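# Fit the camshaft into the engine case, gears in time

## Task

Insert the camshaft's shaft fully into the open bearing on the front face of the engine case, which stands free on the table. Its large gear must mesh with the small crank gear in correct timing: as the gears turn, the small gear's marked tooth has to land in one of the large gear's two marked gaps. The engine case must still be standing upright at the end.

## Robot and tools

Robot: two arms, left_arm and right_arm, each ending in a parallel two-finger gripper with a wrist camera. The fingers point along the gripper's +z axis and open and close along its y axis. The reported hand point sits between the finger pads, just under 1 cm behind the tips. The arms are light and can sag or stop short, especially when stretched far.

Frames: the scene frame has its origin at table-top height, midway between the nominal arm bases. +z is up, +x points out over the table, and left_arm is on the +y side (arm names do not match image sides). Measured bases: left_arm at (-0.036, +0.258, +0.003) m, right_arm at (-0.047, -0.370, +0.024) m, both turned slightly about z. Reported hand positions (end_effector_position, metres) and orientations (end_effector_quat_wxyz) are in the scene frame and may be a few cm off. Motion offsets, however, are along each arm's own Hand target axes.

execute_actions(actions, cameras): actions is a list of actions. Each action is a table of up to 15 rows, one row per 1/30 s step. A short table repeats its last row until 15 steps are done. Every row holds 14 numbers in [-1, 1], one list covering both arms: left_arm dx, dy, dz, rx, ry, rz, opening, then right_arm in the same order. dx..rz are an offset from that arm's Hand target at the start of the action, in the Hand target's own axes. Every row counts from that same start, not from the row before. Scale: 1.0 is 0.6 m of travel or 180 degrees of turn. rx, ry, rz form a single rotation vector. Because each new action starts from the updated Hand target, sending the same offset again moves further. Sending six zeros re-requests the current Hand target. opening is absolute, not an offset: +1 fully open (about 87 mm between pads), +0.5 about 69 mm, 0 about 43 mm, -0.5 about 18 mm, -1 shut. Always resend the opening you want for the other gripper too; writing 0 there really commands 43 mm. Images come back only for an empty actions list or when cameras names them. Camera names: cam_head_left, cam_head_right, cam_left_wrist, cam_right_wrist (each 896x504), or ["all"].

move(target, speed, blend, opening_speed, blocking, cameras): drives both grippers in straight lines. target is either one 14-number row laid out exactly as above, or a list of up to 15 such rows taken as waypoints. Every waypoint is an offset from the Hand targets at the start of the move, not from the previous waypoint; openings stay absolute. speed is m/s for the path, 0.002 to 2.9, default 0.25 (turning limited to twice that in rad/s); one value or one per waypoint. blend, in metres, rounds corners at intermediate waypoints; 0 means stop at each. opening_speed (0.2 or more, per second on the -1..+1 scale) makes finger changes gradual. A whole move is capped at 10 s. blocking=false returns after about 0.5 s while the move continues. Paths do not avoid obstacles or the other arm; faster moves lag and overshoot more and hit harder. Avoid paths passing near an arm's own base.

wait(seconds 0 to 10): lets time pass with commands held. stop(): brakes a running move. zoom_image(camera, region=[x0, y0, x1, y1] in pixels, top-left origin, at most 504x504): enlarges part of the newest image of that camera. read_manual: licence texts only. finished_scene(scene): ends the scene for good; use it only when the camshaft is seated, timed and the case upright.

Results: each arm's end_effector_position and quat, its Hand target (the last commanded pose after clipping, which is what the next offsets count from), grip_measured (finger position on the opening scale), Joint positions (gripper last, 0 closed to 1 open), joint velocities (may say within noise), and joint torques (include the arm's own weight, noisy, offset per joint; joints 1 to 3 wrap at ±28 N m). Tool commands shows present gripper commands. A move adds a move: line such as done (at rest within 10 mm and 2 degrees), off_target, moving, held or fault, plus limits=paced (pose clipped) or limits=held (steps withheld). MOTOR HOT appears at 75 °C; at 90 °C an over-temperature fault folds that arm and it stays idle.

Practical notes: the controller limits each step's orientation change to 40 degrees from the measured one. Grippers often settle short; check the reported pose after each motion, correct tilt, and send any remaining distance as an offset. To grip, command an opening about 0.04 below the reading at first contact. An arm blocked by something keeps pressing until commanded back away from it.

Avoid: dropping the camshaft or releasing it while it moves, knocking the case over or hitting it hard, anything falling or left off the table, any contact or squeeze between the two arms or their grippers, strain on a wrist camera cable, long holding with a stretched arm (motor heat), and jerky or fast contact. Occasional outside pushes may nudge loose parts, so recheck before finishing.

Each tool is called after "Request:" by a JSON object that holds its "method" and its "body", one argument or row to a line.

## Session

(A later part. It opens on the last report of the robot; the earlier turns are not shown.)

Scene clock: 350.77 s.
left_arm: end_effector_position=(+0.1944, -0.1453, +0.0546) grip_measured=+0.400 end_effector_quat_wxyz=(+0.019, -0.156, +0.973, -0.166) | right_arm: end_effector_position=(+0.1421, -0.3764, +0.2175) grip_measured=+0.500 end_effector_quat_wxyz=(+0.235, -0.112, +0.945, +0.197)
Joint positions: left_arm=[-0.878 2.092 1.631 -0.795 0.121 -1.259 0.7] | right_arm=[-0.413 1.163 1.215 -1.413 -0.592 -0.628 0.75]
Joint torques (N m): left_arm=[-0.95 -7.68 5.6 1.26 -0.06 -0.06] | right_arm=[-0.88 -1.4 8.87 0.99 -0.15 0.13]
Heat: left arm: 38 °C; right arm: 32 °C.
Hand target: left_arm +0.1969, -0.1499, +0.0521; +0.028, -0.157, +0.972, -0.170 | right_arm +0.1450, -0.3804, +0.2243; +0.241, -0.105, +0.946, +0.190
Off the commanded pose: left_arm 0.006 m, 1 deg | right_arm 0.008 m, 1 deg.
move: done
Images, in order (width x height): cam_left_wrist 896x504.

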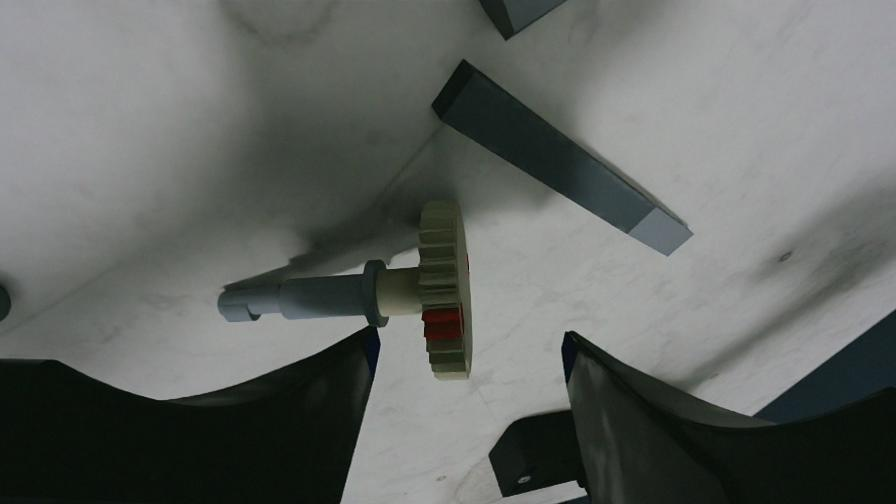

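Request:
{"method": "move", "body": {
  "target": [0,0.018,0.0,0,0,0,0.4,0,0,0,0,0,0,0.5],
  "speed": 0.08,
  "cameras": ["cam_left_wrist"]
}}

Scene clock: 358.53 s.
left_arm: end_effector_position=(+0.1883, -0.1375, +0.0410) grip_measured=+0.400 end_effector_quat_wxyz=(+0.013, -0.158, +0.975, -0.155) | right_arm: end_effector_position=(+0.1421, -0.3764, +0.2175) grip_measured=+0.500 end_effector_quat_wxyz=(+0.235, -0.112, +0.945, +0.197)
Joint positions: left_arm=[-0.878 2.09 1.579 -0.773 0.122 -1.259 0.7] | right_arm=[-0.413 1.163 1.215 -1.413 -0.592 -0.628 0.75]
Joint torques (N m): left_arm=[-0.32 -10 4.41 1.27 -0.04 0.01] | right_arm=[-0.92 -1.32 8.88 0.99 -0.17 0.14]
Heat: left arm: 37 °C; right arm: 32 °C.
Hand target: left_arm +0.1938, -0.1403, +0.0485; +0.028, -0.157, +0.972, -0.170 | right_arm +0.1450, -0.3804, +0.2243; +0.241, -0.105, +0.946, +0.190
Off the commanded pose: left_arm 0.010 m, 2 deg | right_arm 0.008 m, 1 deg.
move: done
Images, in order (width x height): cam_left_wrist 896x504.

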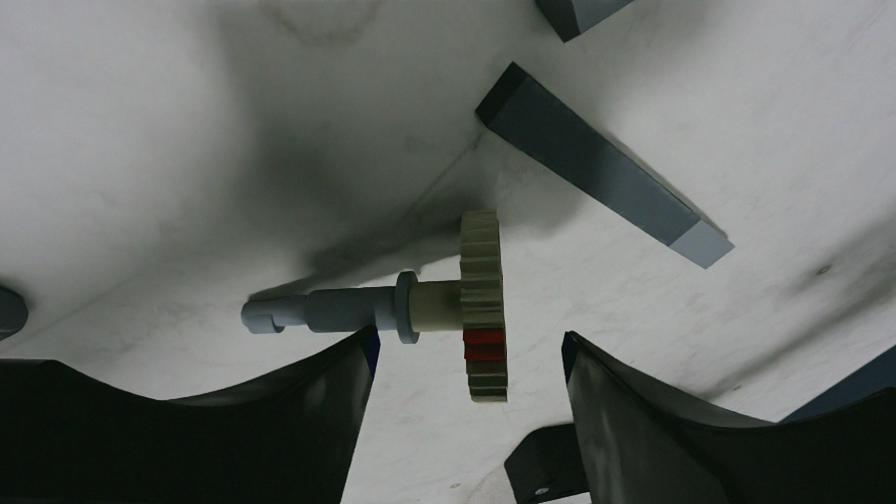

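Request:
{"method": "move", "body": {
  "target": [-0.003,-0.004,-0.027,0,0,0,0.4,0,0,0,0,0,0,0.5],
  "speed": 0.06,
  "cameras": ["cam_left_wrist"]
}}

Scene clock: 367.77 s.
left_arm: end_effector_position=(+0.1877, -0.1367, +0.0457) grip_measured=+0.400 end_effector_quat_wxyz=(+0.014, -0.157, +0.975, -0.157) | right_arm: end_effector_position=(+0.1421, -0.3764, +0.2175) grip_measured=+0.500 end_effector_quat_wxyz=(+0.235, -0.112, +0.945, +0.197)
Joint positions: left_arm=[-0.878 2.078 1.579 -0.78 0.122 -1.259 0.7] | right_arm=[-0.413 1.163 1.215 -1.413 -0.592 -0.628 0.75]
Joint torques (N m): left_arm=[0.17 -10.85 6.69 0.86 -0.02 0.07] | right_arm=[-0.9 -1.35 8.91 0.97 -0.19 0.14]
Heat: left arm: 38 °C; right arm: 32 °C.
Hand target: left_arm +0.1944, -0.1366, +0.0645; +0.028, -0.157, +0.972, -0.170 | right_arm +0.1450, -0.3804, +0.2243; +0.241, -0.105, +0.946, +0.190
Off the commanded pose: left_arm 0.020 m, 2 deg | right_arm 0.008 m, 1 deg.
move: off_target (left_arm)
Images, in order (width x height): cam_left_wrist 896x504.

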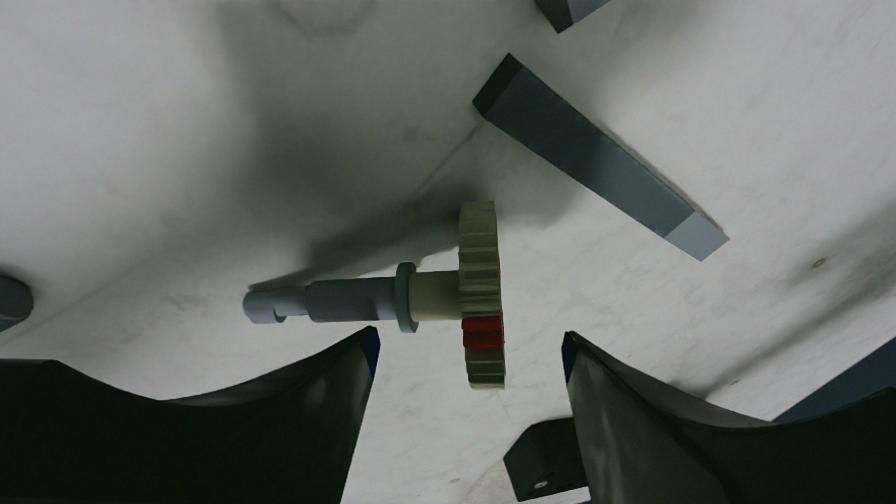

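Request:
{"method": "move", "body": {
  "target": [0,-0.003,0,0,0,0,-0.78,0,0,0,0,0,0,0.5],
  "opening_speed": 0.5,
  "cameras": ["cam_left_wrist"]
}}

Scene clock: 376.23 s.
left_arm: end_effector_position=(+0.1879, -0.1369, +0.0473) grip_measured=-0.650 end_effector_quat_wxyz=(+0.014, -0.157, +0.975, -0.156) | right_arm: end_effector_position=(+0.1421, -0.3764, +0.2175) grip_measured=+0.500 end_effector_quat_wxyz=(+0.235, -0.112, +0.945, +0.197)
Joint positions: left_arm=[-0.878 2.078 1.586 -0.788 0.122 -1.259 0.175] | right_arm=[-0.413 1.163 1.215 -1.413 -0.592 -0.628 0.75]
Joint torques (N m): left_arm=[0.09 -10.47 7.05 0.85 -0.02 0.06] | right_arm=[-0.85 -1.33 8.91 0.99 -0.16 0.13]
Heat: left arm: 40 °C; right arm: 32 °C.
Hand target: left_arm +0.1950, -0.1383, +0.0651; +0.028, -0.157, +0.972, -0.170 | right_arm +0.1450, -0.3804, +0.2243; +0.241, -0.105, +0.946, +0.190
Off the commanded pose: left_arm 0.019 m, 2 deg | right_arm 0.008 m, 1 deg.
move: off_target (left_arm)
Images, in order (width x height): cam_left_wrist 896x504.

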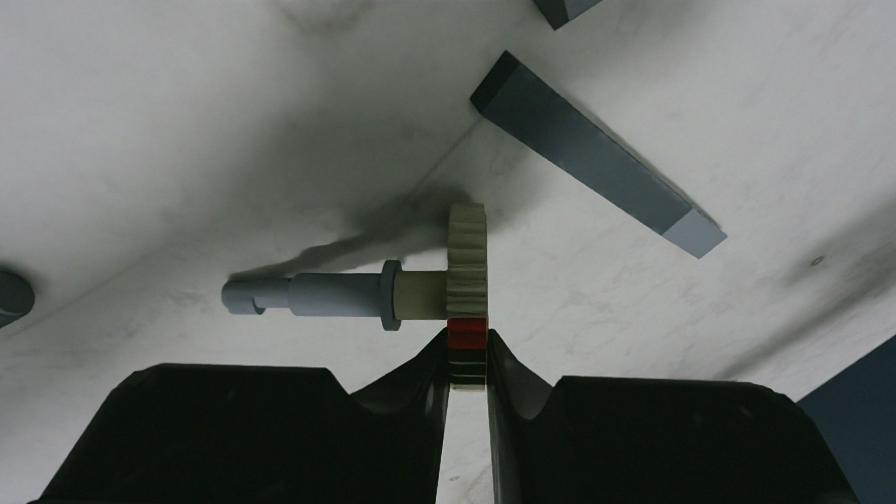

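Request:
{"method": "move", "body": {
  "target": [
    [0,-0.034,-0.094,0,0,0,-0.78,0,0,0,0,0,0,0.5],
    [-0.038,0.074,-0.115,0.096,-0.199,0.1965,-0.78,0,0,0,0,0,0,0.5]
  ],
  "speed": [0.1,0.2],
  "blend": [0.01,0],
  "cameras": ["cam_left_wrist","cam_head_left"]
}}

Scene clock: 395.27 s.
left_arm: end_effector_position=(+0.1897, -0.0617, +0.0970) grip_measured=-0.650 end_effector_quat_wxyz=(+0.363, +0.106, +0.900, -0.218) | right_arm: end_effector_position=(+0.1421, -0.3764, +0.2175) grip_measured=+0.500 end_effector_quat_wxyz=(+0.235, -0.112, +0.945, +0.197)
Joint positions: left_arm=[-0.97 1.461 0.852 -0.12 -0.271 -0.657 0.175] | right_arm=[-0.413 1.163 1.215 -1.413 -0.592 -0.628 0.75]
Joint torques (N m): left_arm=[-0.87 -6.34 5.82 2.27 -0.26 0.08] | right_arm=[-0.85 -1.35 8.88 0.98 -0.17 0.13]
Heat: left arm: 42 °C; right arm: 32 °C.
Hand target: left_arm +0.1961, -0.0692, +0.1150; +0.391, +0.102, +0.883, -0.238 | right_arm +0.1450, -0.3804, +0.2243; +0.241, -0.105, +0.946, +0.190
Off the commanded pose: left_arm 0.021 m, 4 deg | right_arm 0.008 m, 1 deg.
move: off_target (left_arm)
Images, in order (width x height): cam_head_left 896x504, cam_left_wrist 896x504.

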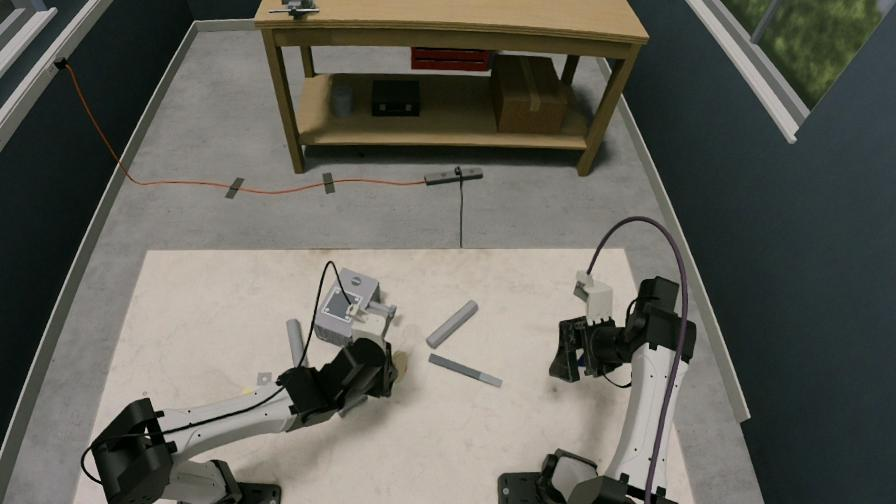

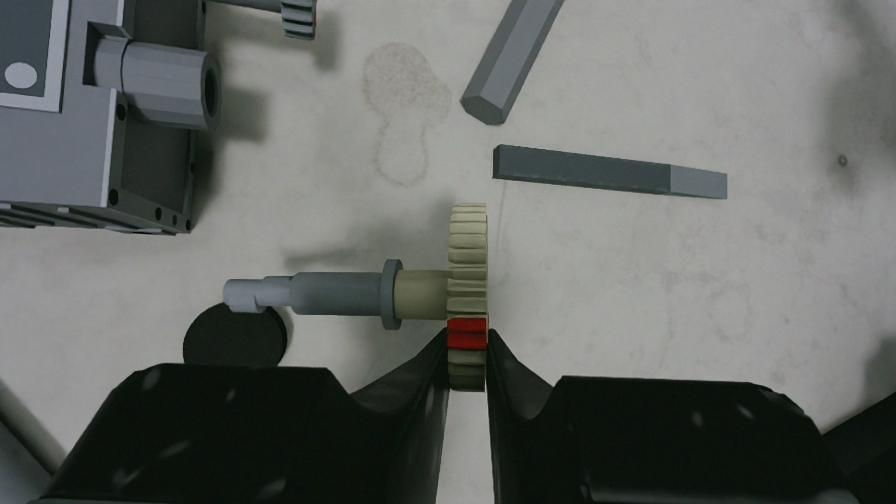

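Request:
{"method": "move", "body": {
  "target": [0,0,0,-0.073,0.0376,0.083,-0.78,0,0,0,0,0,0,0.5],
  "speed": 0.2,
  "cameras": ["cam_left_wrist"]
}}

Scene clock: 412.93 s.
left_arm: end_effector_position=(+0.1902, -0.0626, +0.1038) grip_measured=-0.650 end_effector_quat_wxyz=(+0.358, +0.186, +0.912, -0.075) | right_arm: end_effector_position=(+0.1421, -0.3764, +0.2175) grip_measured=+0.500 end_effector_quat_wxyz=(+0.235, -0.112, +0.945, +0.197)
Joint positions: left_arm=[-1.058 1.615 1.139 -0.474 -0.452 -0.553 0.175] | right_arm=[-0.413 1.163 1.215 -1.413 -0.592 -0.628 0.75]
Joint torques (N m): left_arm=[-0.91 -5.12 8.27 1.54 -0.42 0.07] | right_arm=[-0.9 -1.36 8.76 0.99 -0.19 0.16]
Heat: left arm: 39 °C; right arm: 32 °C.
Hand target: left_arm +0.1960, -0.0693, +0.1150; +0.375, +0.184, +0.905, -0.076 | right_arm +0.1450, -0.3804, +0.2243; +0.241, -0.105, +0.946, +0.190
Off the commanded pose: left_arm 0.014 m, 2 deg | right_arm 0.008 m, 1 deg.
move: off_target (left_arm)
Images, in order (width x height): cam_left_wrist 896x504.

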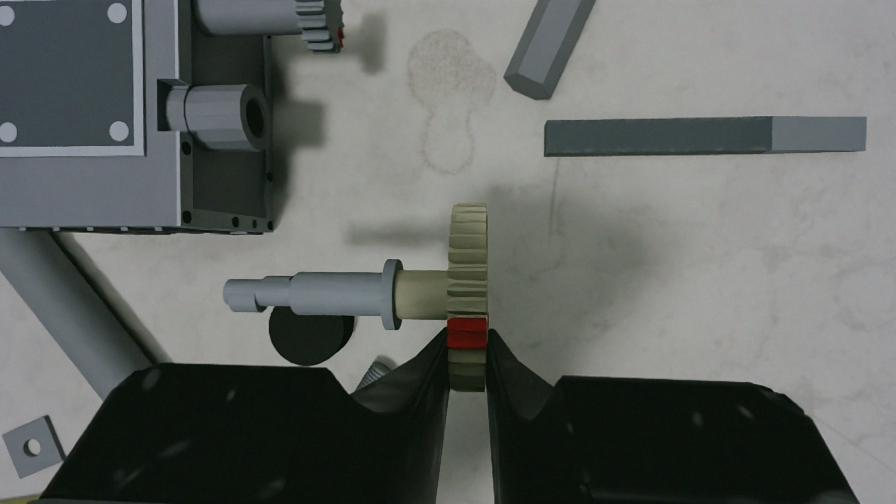

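Request:
{"method": "move", "body": {
  "target": [-0.055,-0.042,0.114,0,0,0,-0.78,0,0,0,0,0,0,0.5],
  "speed": 0.12,
  "cameras": ["cam_left_wrist"]
}}

Scene clock: 424.23 s.
left_arm: end_effector_position=(+0.2411, -0.1078, +0.0769) grip_measured=-0.650 end_effector_quat_wxyz=(+0.355, +0.191, +0.913, -0.057) | right_arm: end_effector_position=(+0.1421, -0.3764, +0.2175) grip_measured=+0.500 end_effector_quat_wxyz=(+0.235, -0.112, +0.945, +0.197)
Joint positions: left_arm=[-1.001 1.897 1.373 -0.433 -0.434 -0.493 0.175] | right_arm=[-0.413 1.163 1.215 -1.413 -0.592 -0.628 0.75]
Joint torques (N m): left_arm=[0.02 -7.13 8.1 1.87 -0.14 0.08] | right_arm=[-0.9 -1.39 8.9 0.98 -0.17 0.15]
Heat: left arm: 37 °C; right arm: 32 °C.
Hand target: left_arm +0.2523, -0.1204, +0.0900; +0.375, +0.184, +0.905, -0.076 | right_arm +0.1450, -0.3804, +0.2243; +0.241, -0.105, +0.946, +0.190
Off the commanded pose: left_arm 0.021 m, 3 deg | right_arm 0.008 m, 1 deg.
move: off_target (left_arm)
Images, in order (width x height): cam_left_wrist 896x504.

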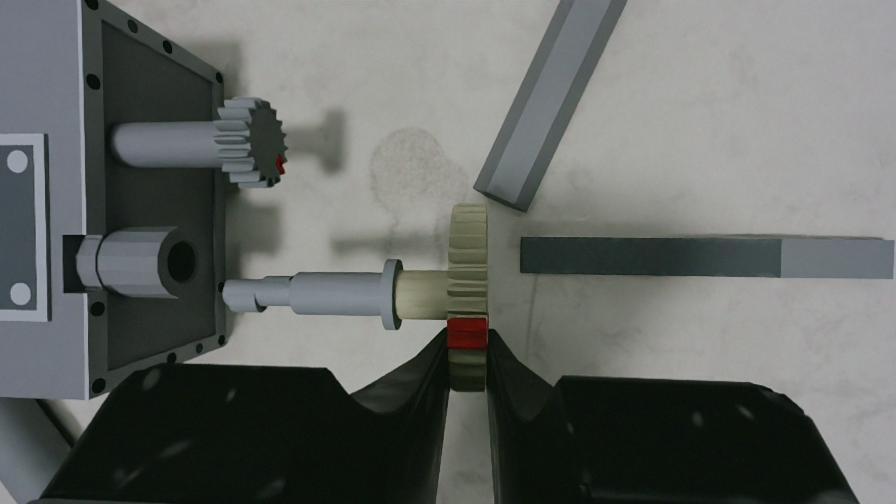

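Request:
{"method": "zoom_image", "body": {
  "camera": "cam_left_wrist",
  "region": [200, 80, 320, 200]
}}

Request:
{"method": "move", "body": {
  "target": [0.005,0,0.036,0,0,0,-0.78,0,0,0,0,0,0,0.5],
  "speed": 0.08,
  "cameras": ["cam_left_wrist"]
}}

Scaled by 4.200 from the camera's 896x504 image, which has a finer 1280x720 frame.

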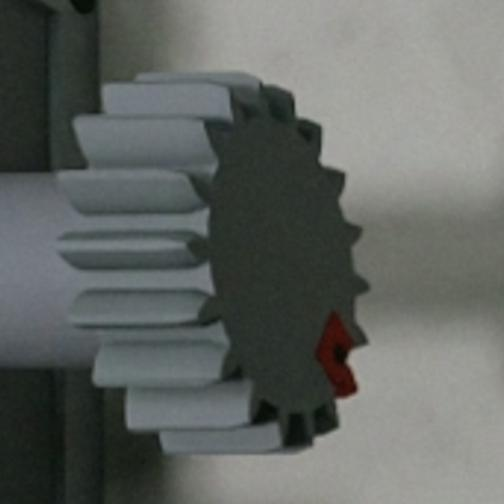

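Scene clock: 433.73 s.
left_arm: end_effector_position=(+0.2524, -0.1128, +0.0601) grip_measured=-0.650 end_effector_quat_wxyz=(+0.354, +0.191, +0.914, -0.058) | right_arm: end_effector_position=(+0.1421, -0.3764, +0.2175) grip_measured=+0.500 end_effector_quat_wxyz=(+0.235, -0.112, +0.945, +0.197)
Joint positions: left_arm=[-0.982 1.952 1.378 -0.377 -0.422 -0.476 0.175] | right_arm=[-0.413 1.163 1.215 -1.413 -0.592 -0.628 0.75]
Joint torques (N m): left_arm=[0.08 -7.31 8.03 1.9 -0.16 0.08] | right_arm=[-0.87 -1.4 8.8 0.97 -0.18 0.15]
Heat: left arm: 37 °C; right arm: 32 °C.
Hand target: left_arm +0.2644, -0.1256, +0.0726; +0.375, +0.184, +0.905, -0.076 | right_arm +0.1450, -0.3804, +0.2243; +0.241, -0.105, +0.946, +0.190
Off the commanded pose: left_arm 0.022 m, 4 deg | right_arm 0.008 m, 1 deg.
move: off_target (left_arm)
Images, in order (width x height): cam_left_wrist 896x504.

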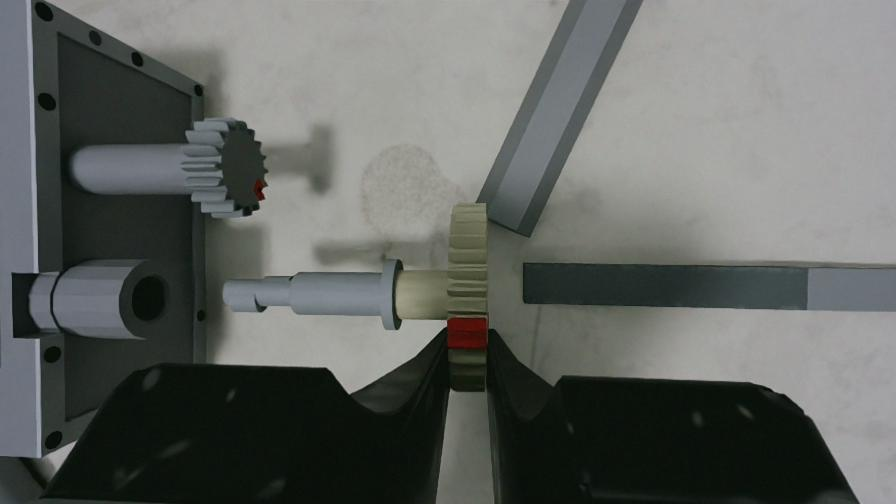

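Request:
{"method": "zoom_image", "body": {
  "camera": "cam_left_wrist",
  "region": [210, 110, 280, 225]
}}

Scaled by 4.383 from the camera's 896x504 image, which has a finer 1280x720 frame.

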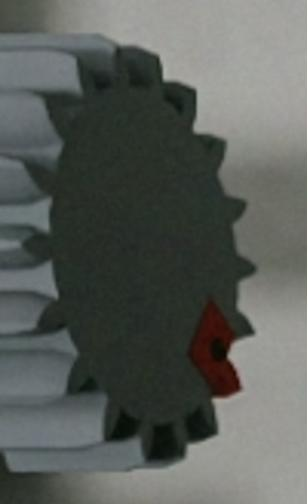

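Request:
{"method": "move", "body": {
  "target": [0.0015,0.045,-0.001,0,0,0,-0.78,0,0,0,0,0,0,0.5],
  "speed": 0.06,
  "cameras": ["cam_left_wrist"]
}}

Scene clock: 456.57 s.
left_arm: end_effector_position=(+0.2654, -0.0916, +0.0488) grip_measured=-0.650 end_effector_quat_wxyz=(+0.346, +0.192, +0.917, -0.052) | right_arm: end_effector_position=(+0.1421, -0.3764, +0.2175) grip_measured=+0.500 end_effector_quat_wxyz=(+0.235, -0.112, +0.945, +0.197)
Joint positions: left_arm=[-0.925 1.939 1.319 -0.333 -0.388 -0.431 0.175] | right_arm=[-0.413 1.163 1.215 -1.413 -0.592 -0.628 0.75]
Joint torques (N m): left_arm=[-0.2 -10.67 5.71 1.92 -0.14 0.06] | right_arm=[-0.9 -1.37 8.84 0.97 -0.15 0.16]
Heat: left arm: 36 °C; right arm: 32 °C.
Hand target: left_arm +0.2739, -0.1002, +0.0723; +0.375, +0.184, +0.905, -0.076 | right_arm +0.1450, -0.3804, +0.2243; +0.241, -0.105, +0.946, +0.190
Off the commanded pose: left_arm 0.027 m, 5 deg | right_arm 0.008 m, 1 deg.
move: off_target (left_arm)
Images, in order (width x height): cam_left_wrist 896x504.

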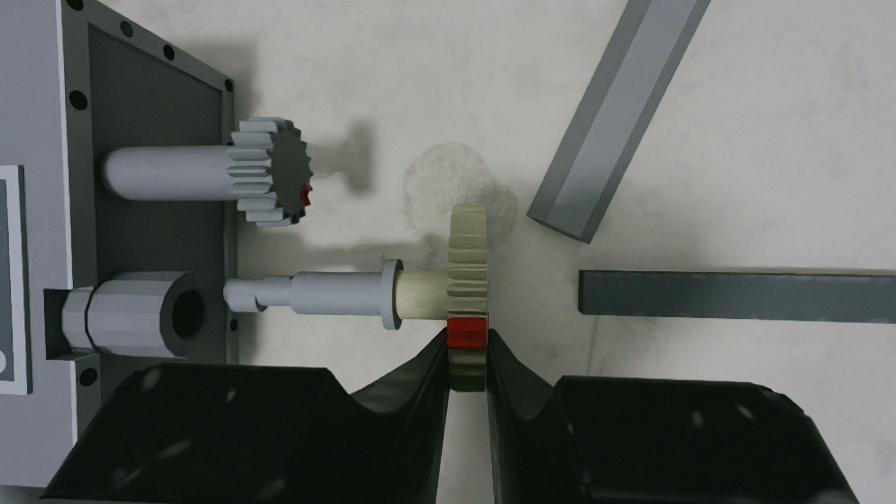

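Request:
{"method": "move", "body": {
  "target": [-0.002,0.0,-0.02,0,0,0,-0.78,0,0,0,0,0,0,0.5],
  "speed": 0.06,
  "cameras": ["cam_left_wrist"]
}}

Scene clock: 463.60 s.
left_arm: end_effector_position=(+0.2666, -0.0933, +0.0633) grip_measured=-0.650 end_effector_quat_wxyz=(+0.358, +0.188, +0.913, -0.062) | right_arm: end_effector_position=(+0.1421, -0.3764, +0.2175) grip_measured=+0.500 end_effector_quat_wxyz=(+0.235, -0.112, +0.945, +0.197)
Joint positions: left_arm=[-0.925 1.906 1.319 -0.332 -0.388 -0.43 0.175] | right_arm=[-0.413 1.163 1.215 -1.413 -0.592 -0.628 0.75]
Joint torques (N m): left_arm=[-0.95 -10.4 5.44 1.66 -0.19 -0.01] | right_arm=[-0.91 -1.39 8.83 1 -0.15 0.16]
Heat: left arm: 36 °C; right arm: 32 °C.
Hand target: left_arm +0.2669, -0.0972, +0.0816; +0.375, +0.184, +0.905, -0.076 | right_arm +0.1450, -0.3804, +0.2243; +0.241, -0.105, +0.946, +0.190
Off the commanded pose: left_arm 0.019 m, 3 deg | right_arm 0.008 m, 1 deg.
move: off_target (left_arm)
Images, in order (width x height): cam_left_wrist 896x504.

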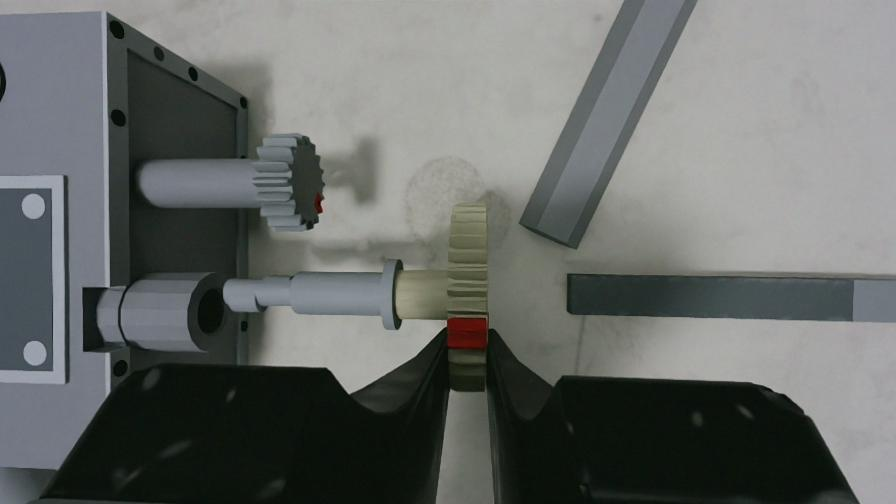

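Request:
{"method": "move", "body": {
  "target": [0.011,-0.003,-0.011,0,0,0,-0.78,0,0,0,0,0,0,0.5],
  "speed": 0.06,
  "cameras": ["cam_left_wrist"]
}}

Scene clock: 468.53 s.
left_arm: end_effector_position=(+0.2554, -0.0918, +0.0620) grip_measured=-0.650 end_effector_quat_wxyz=(+0.354, +0.193, +0.913, -0.064) | right_arm: end_effector_position=(+0.1421, -0.3764, +0.2175) grip_measured=+0.500 end_effector_quat_wxyz=(+0.235, -0.112, +0.945, +0.197)
Joint positions: left_arm=[-0.943 1.883 1.286 -0.332 -0.388 -0.44 0.175] | right_arm=[-0.413 1.163 1.215 -1.413 -0.592 -0.628 0.75]
Joint torques (N m): left_arm=[-0.92 -10.26 5.6 1.66 -0.31 -0.08] | right_arm=[-0.88 -1.33 8.84 0.97 -0.2 0.15]
Heat: left arm: 37 °C; right arm: 32 °C.
Hand target: left_arm +0.2577, -0.0953, +0.0817; +0.375, +0.184, +0.905, -0.076 | right_arm +0.1450, -0.3804, +0.2243; +0.241, -0.105, +0.946, +0.190
Off the commanded pose: left_arm 0.020 m, 3 deg | right_arm 0.008 m, 1 deg.
move: off_target (left_arm)
Images, in order (width x height): cam_left_wrist 896x504.

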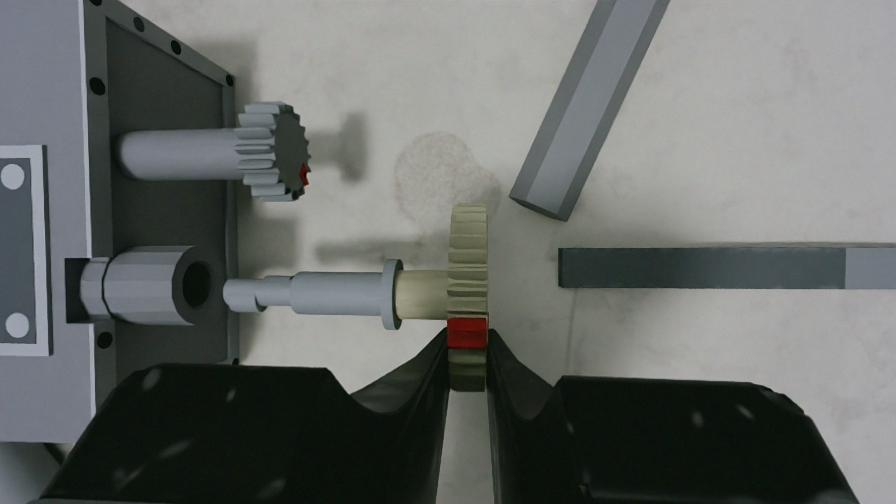

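Request:
{"method": "move", "body": {
  "target": [-0.004,0.003,0.004,0,0,0,-0.78,0,0,0,0,0,0,0.5],
  "speed": 0.05,
  "cameras": ["cam_left_wrist"]
}}

Scene clock: 473.47 s.
left_arm: end_effector_position=(+0.2553, -0.0918, +0.0620) grip_measured=-0.650 end_effector_quat_wxyz=(+0.354, +0.193, +0.913, -0.064) | right_arm: end_effector_position=(+0.1421, -0.3764, +0.2175) grip_measured=+0.500 end_effector_quat_wxyz=(+0.235, -0.112, +0.945, +0.197)
Joint positions: left_arm=[-0.943 1.883 1.286 -0.332 -0.388 -0.44 0.175] | right_arm=[-0.413 1.163 1.215 -1.413 -0.592 -0.628 0.75]
Joint torques (N m): left_arm=[-0.23 -9.84 6.2 1.67 -0.26 0.01] | right_arm=[-0.84 -1.39 8.84 0.99 -0.18 0.15]
Heat: left arm: 37 °C; right arm: 32 °C.
Hand target: left_arm +0.2615, -0.0949, +0.0817; +0.375, +0.184, +0.905, -0.076 | right_arm +0.1450, -0.3804, +0.2243; +0.241, -0.105, +0.946, +0.190
Off the commanded pose: left_arm 0.021 m, 3 deg | right_arm 0.008 m, 1 deg.
move: off_target (left_arm)
Images, in order (width x height): cam_left_wrist 896x504.

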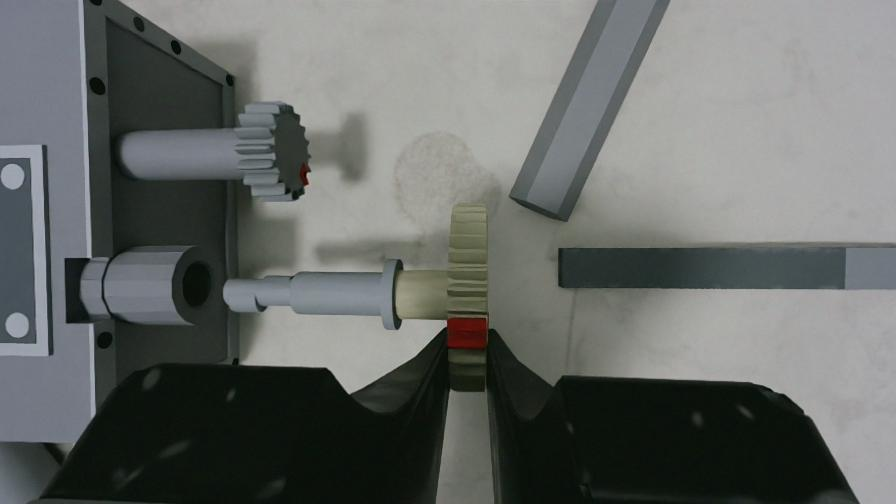

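Request:
{"method": "move", "body": {
  "target": [-0.006,0.012,0.006,0,0,0,-0.78,0,0,0,0,0,0,0.5],
  "speed": 0.05,
  "cameras": ["cam_left_wrist"]
}}

Scene clock: 476.67 s.
left_arm: end_effector_position=(+0.2609, -0.0869, +0.0618) grip_measured=-0.650 end_effector_quat_wxyz=(+0.353, +0.192, +0.914, -0.061) | right_arm: end_effector_position=(+0.1421, -0.3764, +0.2175) grip_measured=+0.500 end_effector_quat_wxyz=(+0.235, -0.112, +0.945, +0.197)
Joint positions: left_arm=[-0.925 1.883 1.286 -0.332 -0.382 -0.427 0.175] | right_arm=[-0.413 1.163 1.215 -1.413 -0.592 -0.628 0.75]
Joint torques (N m): left_arm=[0.17 -9.85 6.11 1.76 -0.16 0.07] | right_arm=[-0.9 -1.35 8.81 0.97 -0.17 0.16]
Heat: left arm: 37 °C; right arm: 32 °C.
Hand target: left_arm +0.2689, -0.0904, +0.0817; +0.375, +0.184, +0.905, -0.076 | right_arm +0.1450, -0.3804, +0.2243; +0.241, -0.105, +0.946, +0.190
Off the commanded pose: left_arm 0.022 m, 3 deg | right_arm 0.008 m, 1 deg.
move: off_target (left_arm)
Images, in order (width x height): cam_left_wrist 896x504.

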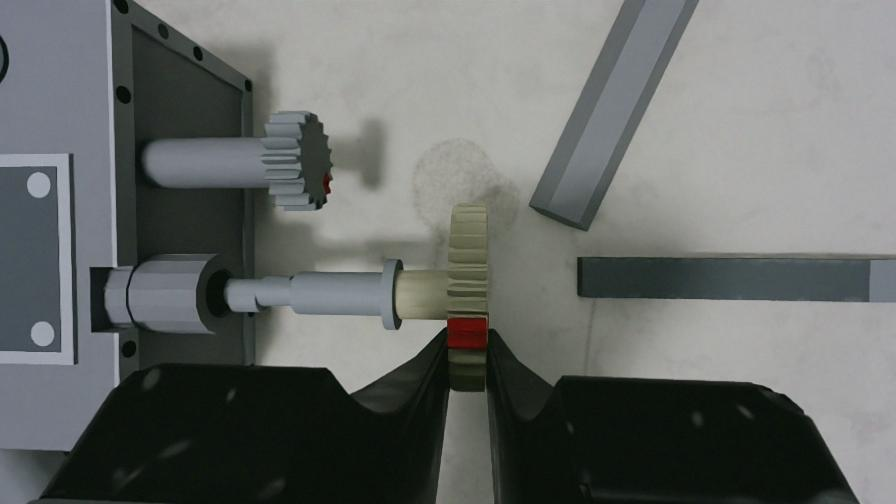

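Request:
{"method": "move", "body": {
  "target": [0,0.015,0.0,0,0,0,-0.78,0,0,0,0,0,0,0.5],
  "speed": 0.05,
  "cameras": ["cam_left_wrist"]
}}

Scene clock: 483.40 s.
left_arm: end_effector_position=(+0.2602, -0.0839, +0.0614) grip_measured=-0.650 end_effector_quat_wxyz=(+0.347, +0.196, +0.915, -0.069) | right_arm: end_effector_position=(+0.1421, -0.3764, +0.2175) grip_measured=+0.500 end_effector_quat_wxyz=(+0.235, -0.112, +0.945, +0.197)
Joint positions: left_arm=[-0.913 1.87 1.27 -0.327 -0.353 -0.416 0.175] | right_arm=[-0.413 1.163 1.215 -1.413 -0.592 -0.628 0.75]
Joint torques (N m): left_arm=[0.79 -10.09 5.41 1.83 -0.32 0.12] | right_arm=[-0.83 -1.4 8.8 0.98 -0.17 0.16]
Heat: left arm: 38 °C; right arm: 32 °C.
Hand target: left_arm +0.2725, -0.0821, +0.0817; +0.375, +0.184, +0.905, -0.076 | right_arm +0.1450, -0.3804, +0.2243; +0.241, -0.105, +0.946, +0.190
Off the commanded pose: left_arm 0.024 m, 4 deg | right_arm 0.008 m, 1 deg.
move: off_target (left_arm)
Images, in order (width x height): cam_left_wrist 896x504.

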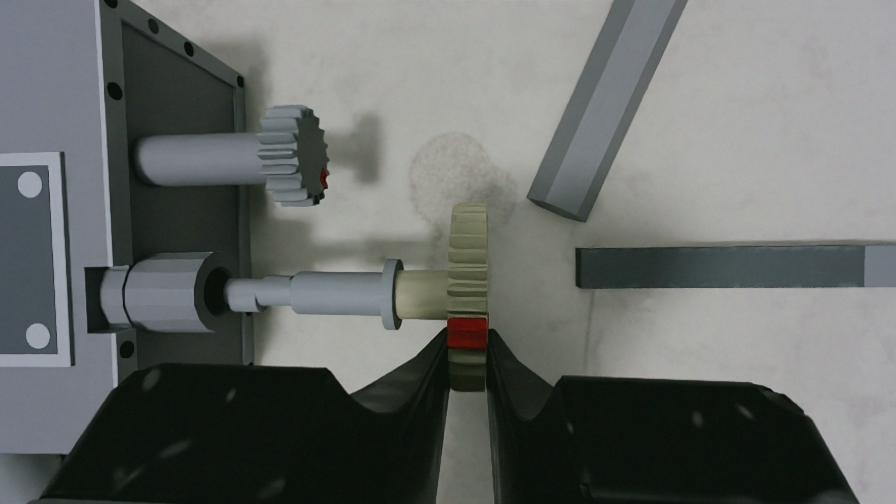

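Request:
{"method": "zoom_image", "body": {
  "camera": "cam_left_wrist",
  "region": [180, 240, 300, 350]
}}

Scaled by 4.200 from the camera's 896x504 image, which has a finer 1280x720 frame.

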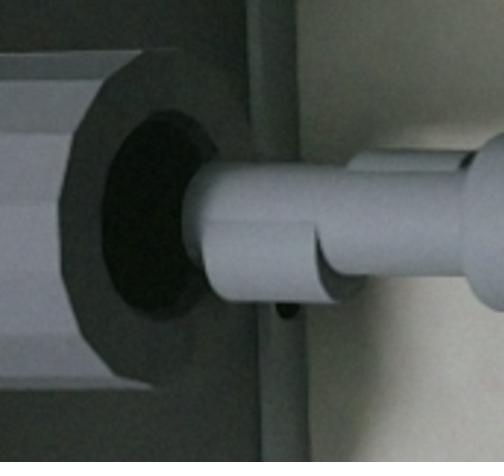

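Request:
{"method": "move", "body": {
  "target": [-0.0075,0.0,-0.005,0,0,0,-0.78,0,0,0,0,0,0,0.5],
  "speed": 0.05,
  "cameras": ["cam_left_wrist"]
}}

Scene clock: 499.40 s.
left_arm: end_effector_position=(+0.2602, -0.0839, +0.0614) grip_measured=-0.650 end_effector_quat_wxyz=(+0.347, +0.197, +0.915, -0.069) | right_arm: end_effector_position=(+0.1421, -0.3764, +0.2175) grip_measured=+0.500 end_effector_quat_wxyz=(+0.235, -0.112, +0.945, +0.197)
Joint positions: left_arm=[-0.913 1.87 1.27 -0.327 -0.352 -0.414 0.175] | right_arm=[-0.413 1.163 1.215 -1.413 -0.592 -0.628 0.75]
Joint torques (N m): left_arm=[0.88 -10.36 6.8 1.63 -0.32 0.11] | right_arm=[-0.84 -1.32 8.81 0.98 -0.17 0.15]
Heat: left arm: 41 °C; right arm: 32 °C.
Hand target: left_arm +0.2734, -0.0825, +0.0871; +0.375, +0.184, +0.905, -0.076 | right_arm +0.1450, -0.3804, +0.2243; +0.241, -0.105, +0.946, +0.190
Off the commanded pose: left_arm 0.029 m, 4 deg | right_arm 0.008 m, 1 deg.
move: off_target (left_arm)
Images, in order (width x height): cam_left_wrist 896x504.

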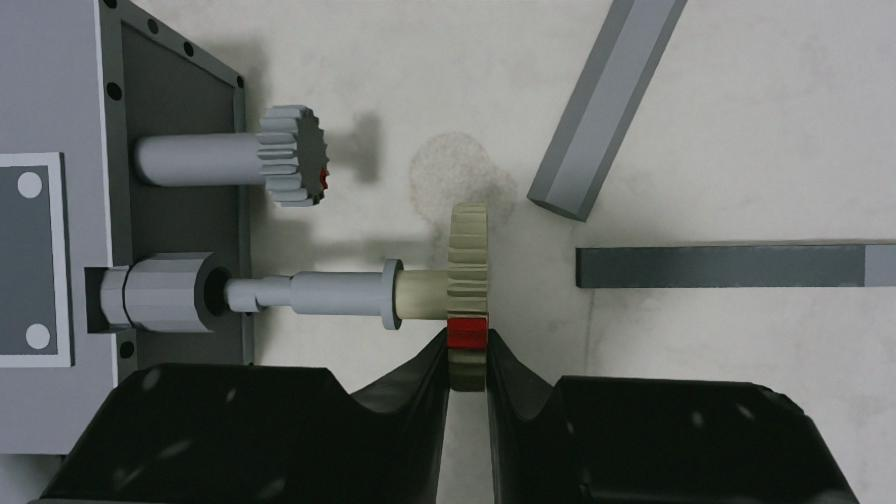

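Request:
{"method": "move", "body": {
  "target": [-0.006,0.003,-0.005,0,0,0,-0.78,0,0,0,0,0,0,0.5],
  "speed": 0.05,
  "cameras": ["cam_left_wrist"]
}}

Scene clock: 503.27 s.
left_arm: end_effector_position=(+0.2639, -0.0783, +0.0653) grip_measured=-0.650 end_effector_quat_wxyz=(+0.347, +0.195, +0.915, -0.067) | right_arm: end_effector_position=(+0.1421, -0.3764, +0.2175) grip_measured=+0.500 end_effector_quat_wxyz=(+0.235, -0.112, +0.945, +0.197)
Joint positions: left_arm=[-0.898 1.858 1.27 -0.337 -0.348 -0.405 0.175] | right_arm=[-0.413 1.163 1.215 -1.413 -0.592 -0.628 0.75]
Joint torques (N m): left_arm=[0.09 -9.98 7.58 1.58 -0.32 0.04] | right_arm=[-0.98 -1.35 8.84 0.97 -0.18 0.14]
Heat: left arm: 42 °C; right arm: 32 °C.
Hand target: left_arm +0.2745, -0.0810, +0.0917; +0.375, +0.184, +0.905, -0.076 | right_arm +0.1450, -0.3804, +0.2243; +0.241, -0.105, +0.946, +0.190
Off the commanded pose: left_arm 0.029 m, 4 deg | right_arm 0.008 m, 1 deg.
move: off_target (left_arm)
Images, in order (width x height): cam_left_wrist 896x504.

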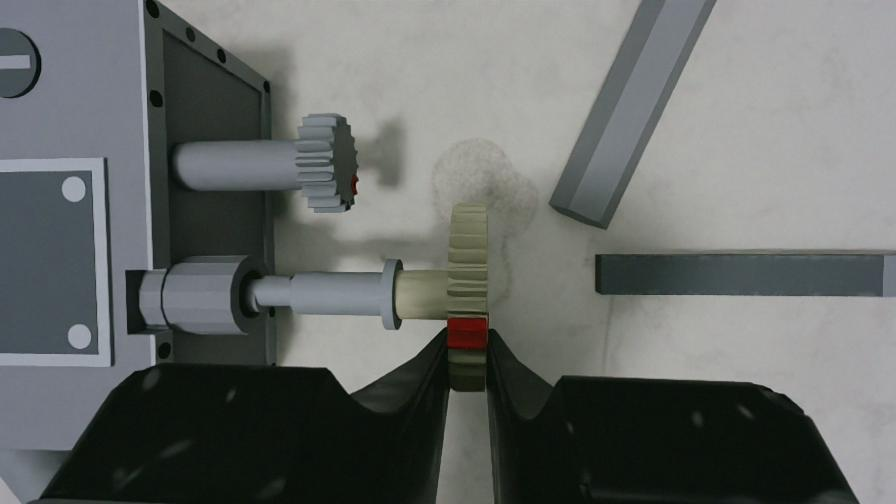

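Tip is entering. Continue +y.

Request:
{"method": "move", "body": {
  "target": [0,0.015,0,0,0,0,-0.78,0,0,0,0,0,0,0.5],
  "speed": 0.05,
  "cameras": ["cam_left_wrist"]
}}

Request:
{"method": "zoom_image", "body": {
  "camera": "cam_left_wrist",
  "region": [180, 230, 320, 350]
}}

Scene clock: 510.43 s.
left_arm: end_effector_position=(+0.2702, -0.0714, +0.0696) grip_measured=-0.650 end_effector_quat_wxyz=(+0.350, +0.190, +0.915, -0.063) | right_arm: end_effector_position=(+0.1421, -0.3764, +0.2175) grip_measured=+0.500 end_effector_quat_wxyz=(+0.235, -0.112, +0.945, +0.197)
Joint positions: left_arm=[-0.878 1.846 1.27 -0.343 -0.348 -0.395 0.175] | right_arm=[-0.413 1.163 1.215 -1.413 -0.592 -0.628 0.75]
Joint torques (N m): left_arm=[0.13 -10.22 5.82 1.76 -0.18 0.11] | right_arm=[-0.84 -1.39 8.9 0.98 -0.18 0.13]
Heat: left arm: 42 °C; right arm: 32 °C.
Hand target: left_arm +0.2780, -0.0726, +0.0916; +0.375, +0.184, +0.905, -0.076 | right_arm +0.1450, -0.3804, +0.2243; +0.241, -0.105, +0.946, +0.190
Off the commanded pose: left_arm 0.023 m, 4 deg | right_arm 0.008 m, 1 deg.
move: off_target (left_arm)
Images, in order (width x height): cam_left_wrist 896x504.

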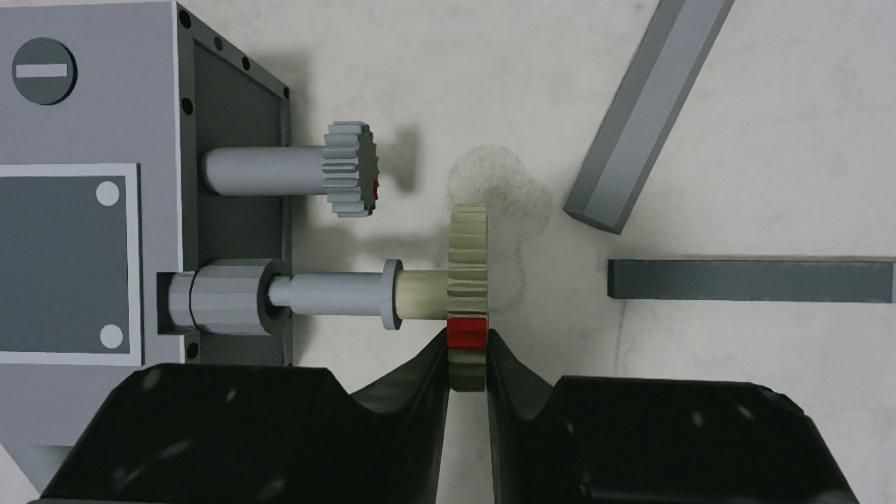

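Scaled by 3.600 from the camera's 896x504 image, which has a finer 1280x720 frame.

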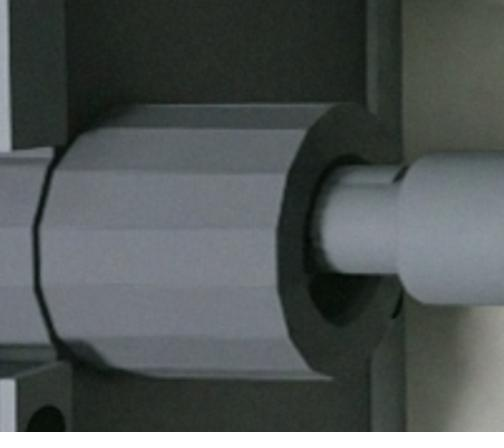

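Request:
{"method": "move", "body": {
  "target": [0.003,0.015,-0.001,0,0,0,-0.78,0,0,0,0,0,0,0.5],
  "speed": 0.05,
  "cameras": ["cam_left_wrist"]
}}

Request:
{"method": "zoom_image", "body": {
  "camera": "cam_left_wrist",
  "region": [200, 230, 340, 350]
}}

Scene clock: 517.63 s.
left_arm: end_effector_position=(+0.2709, -0.0615, +0.0687) grip_measured=-0.650 end_effector_quat_wxyz=(+0.346, +0.193, +0.916, -0.062) | right_arm: end_effector_position=(+0.1421, -0.3764, +0.2175) grip_measured=+0.500 end_effector_quat_wxyz=(+0.235, -0.112, +0.945, +0.197)
Joint positions: left_arm=[-0.859 1.825 1.242 -0.339 -0.332 -0.374 0.175] | right_arm=[-0.413 1.163 1.215 -1.413 -0.592 -0.628 0.75]
Joint torques (N m): left_arm=[0.17 -10.1 5.63 1.86 -0.2 0.07] | right_arm=[-0.98 -1.4 8.83 0.99 -0.17 0.15]
Heat: left arm: 42 °C; right arm: 32 °C.
Hand target: left_arm +0.2799, -0.0637, +0.0909; +0.375, +0.184, +0.905, -0.076 | right_arm +0.1450, -0.3804, +0.2243; +0.241, -0.105, +0.946, +0.190
Off the commanded pose: left_arm 0.024 m, 4 deg | right_arm 0.008 m, 1 deg.
move: off_target (left_arm)
Images, in order (width x height): cam_left_wrist 896x504.

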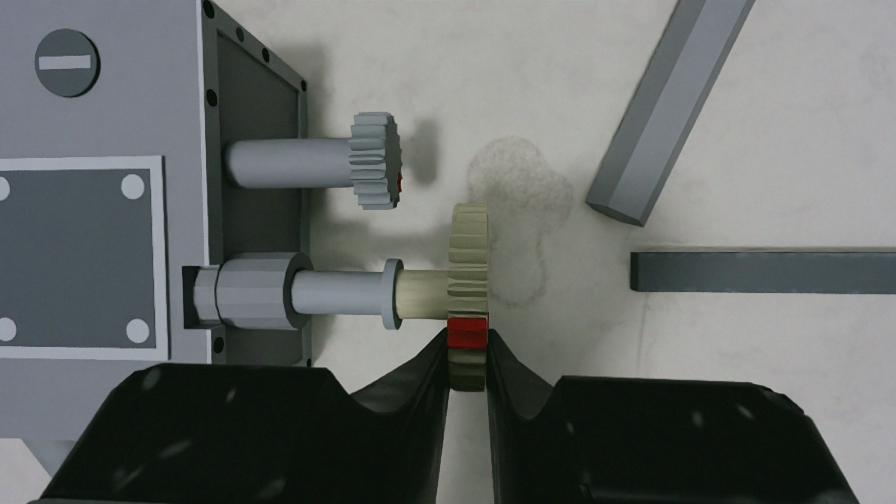

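Scaled by 3.600 from the camera's 896x504 image, which has a finer 1280x720 frame.

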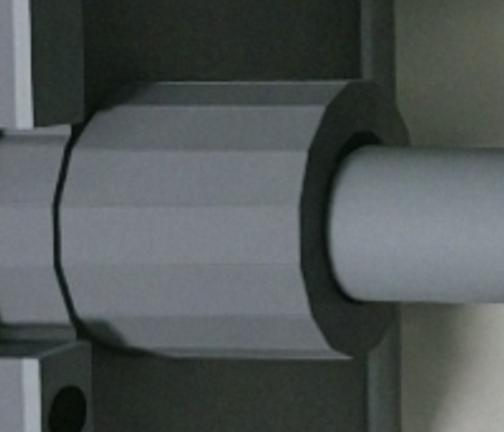

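Request:
{"method": "move", "body": {
  "target": [-0.001,0.018,0.001,0,0,0,-0.78,0,0,0,0,0,0,0.5],
  "speed": 0.05,
  "cameras": ["cam_left_wrist"]
}}

Request:
{"method": "zoom_image", "body": {
  "camera": "cam_left_wrist",
  "region": [200, 230, 340, 350]
}}

Scene clock: 522.97 s.
left_arm: end_effector_position=(+0.2742, -0.0542, +0.0685) grip_measured=-0.650 end_effector_quat_wxyz=(+0.343, +0.193, +0.917, -0.070) | right_arm: end_effector_position=(+0.1421, -0.3764, +0.2175) grip_measured=+0.500 end_effector_quat_wxyz=(+0.235, -0.112, +0.945, +0.197)
Joint positions: left_arm=[-0.831 1.807 1.218 -0.323 -0.3 -0.357 0.175] | right_arm=[-0.413 1.163 1.215 -1.413 -0.592 -0.628 0.75]
Joint torques (N m): left_arm=[0.16 -9.85 5.87 1.83 -0.33 0.12] | right_arm=[-0.81 -1.4 8.87 0.98 -0.17 0.16]
Heat: left arm: 43 °C; right arm: 32 °C.
Hand target: left_arm +0.2850, -0.0541, +0.0909; +0.375, +0.184, +0.905, -0.076 | right_arm +0.1450, -0.3804, +0.2243; +0.241, -0.105, +0.946, +0.190
Off the commanded pose: left_arm 0.025 m, 4 deg | right_arm 0.008 m, 1 deg.
move: off_target (left_arm)
Images, in order (width x height): cam_left_wrist 896x504.

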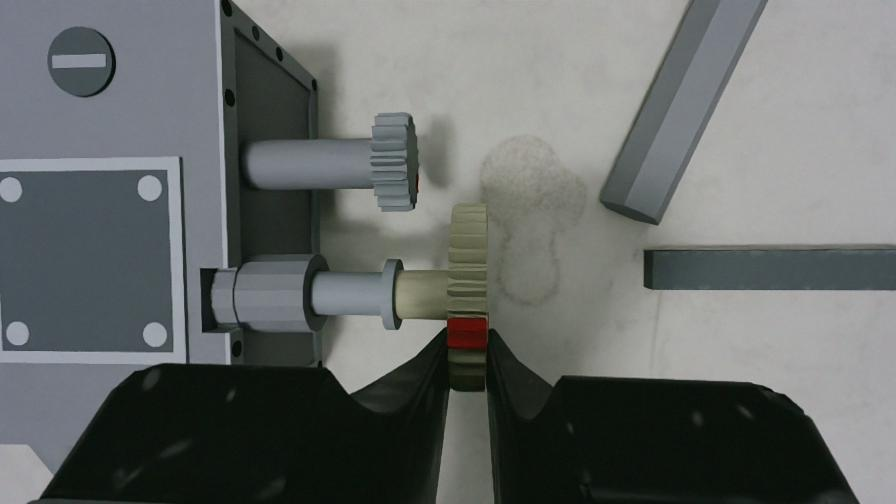

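Scaled by 3.600 from the camera's 896x504 image, which has a finer 1280x720 frame.

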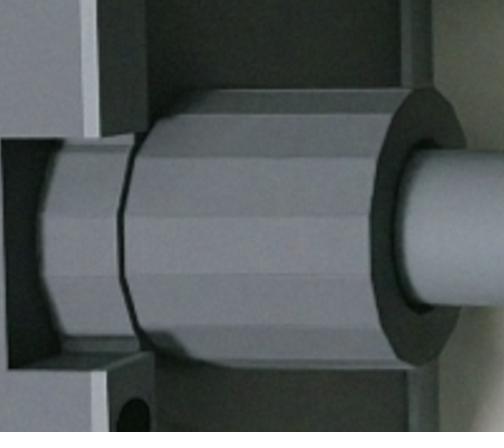

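Request:
{"method": "move", "body": {
  "target": [0,0.012,0,0,0,0,-0.78,0,0,0,0,0,0,0.5],
  "speed": 0.05,
  "cameras": ["cam_left_wrist"]
}}

Scene clock: 528.37 s.
left_arm: end_effector_position=(+0.2770, -0.0461, +0.0682) grip_measured=-0.650 end_effector_quat_wxyz=(+0.342, +0.192, +0.917, -0.066) | right_arm: end_effector_position=(+0.1421, -0.3764, +0.2175) grip_measured=+0.500 end_effector_quat_wxyz=(+0.235, -0.112, +0.945, +0.197)
Joint positions: left_arm=[-0.813 1.795 1.203 -0.321 -0.294 -0.343 0.175] | right_arm=[-0.413 1.163 1.215 -1.413 -0.592 -0.628 0.75]
Joint torques (N m): left_arm=[0.18 -9.85 5.76 1.89 -0.28 0.12] | right_arm=[-0.85 -1.42 8.83 0.98 -0.2 0.16]
Heat: left arm: 43 °C; right arm: 32 °C.
Hand target: left_arm +0.2878, -0.0475, +0.0909; +0.375, +0.184, +0.905, -0.076 | right_arm +0.1450, -0.3804, +0.2243; +0.241, -0.105, +0.946, +0.190
Off the commanded pose: left_arm 0.025 m, 4 deg | right_arm 0.008 m, 1 deg.
move: off_target (left_arm)
Images, in order (width x height): cam_left_wrist 896x504.

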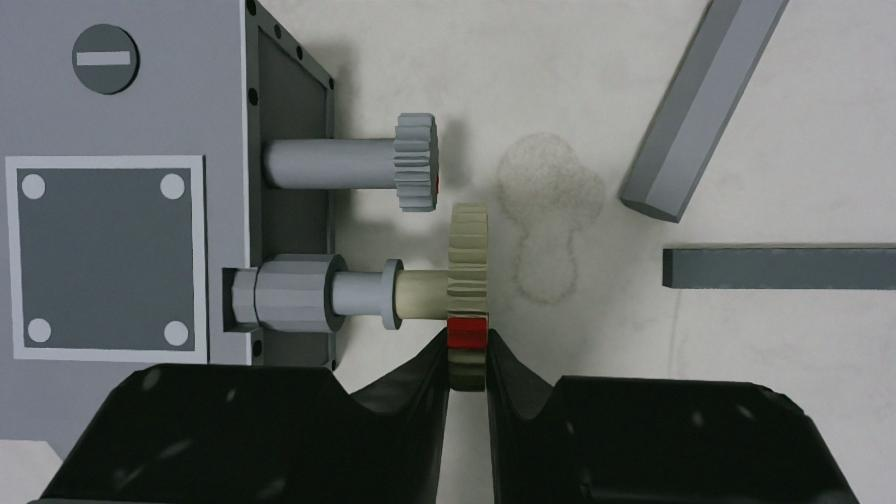

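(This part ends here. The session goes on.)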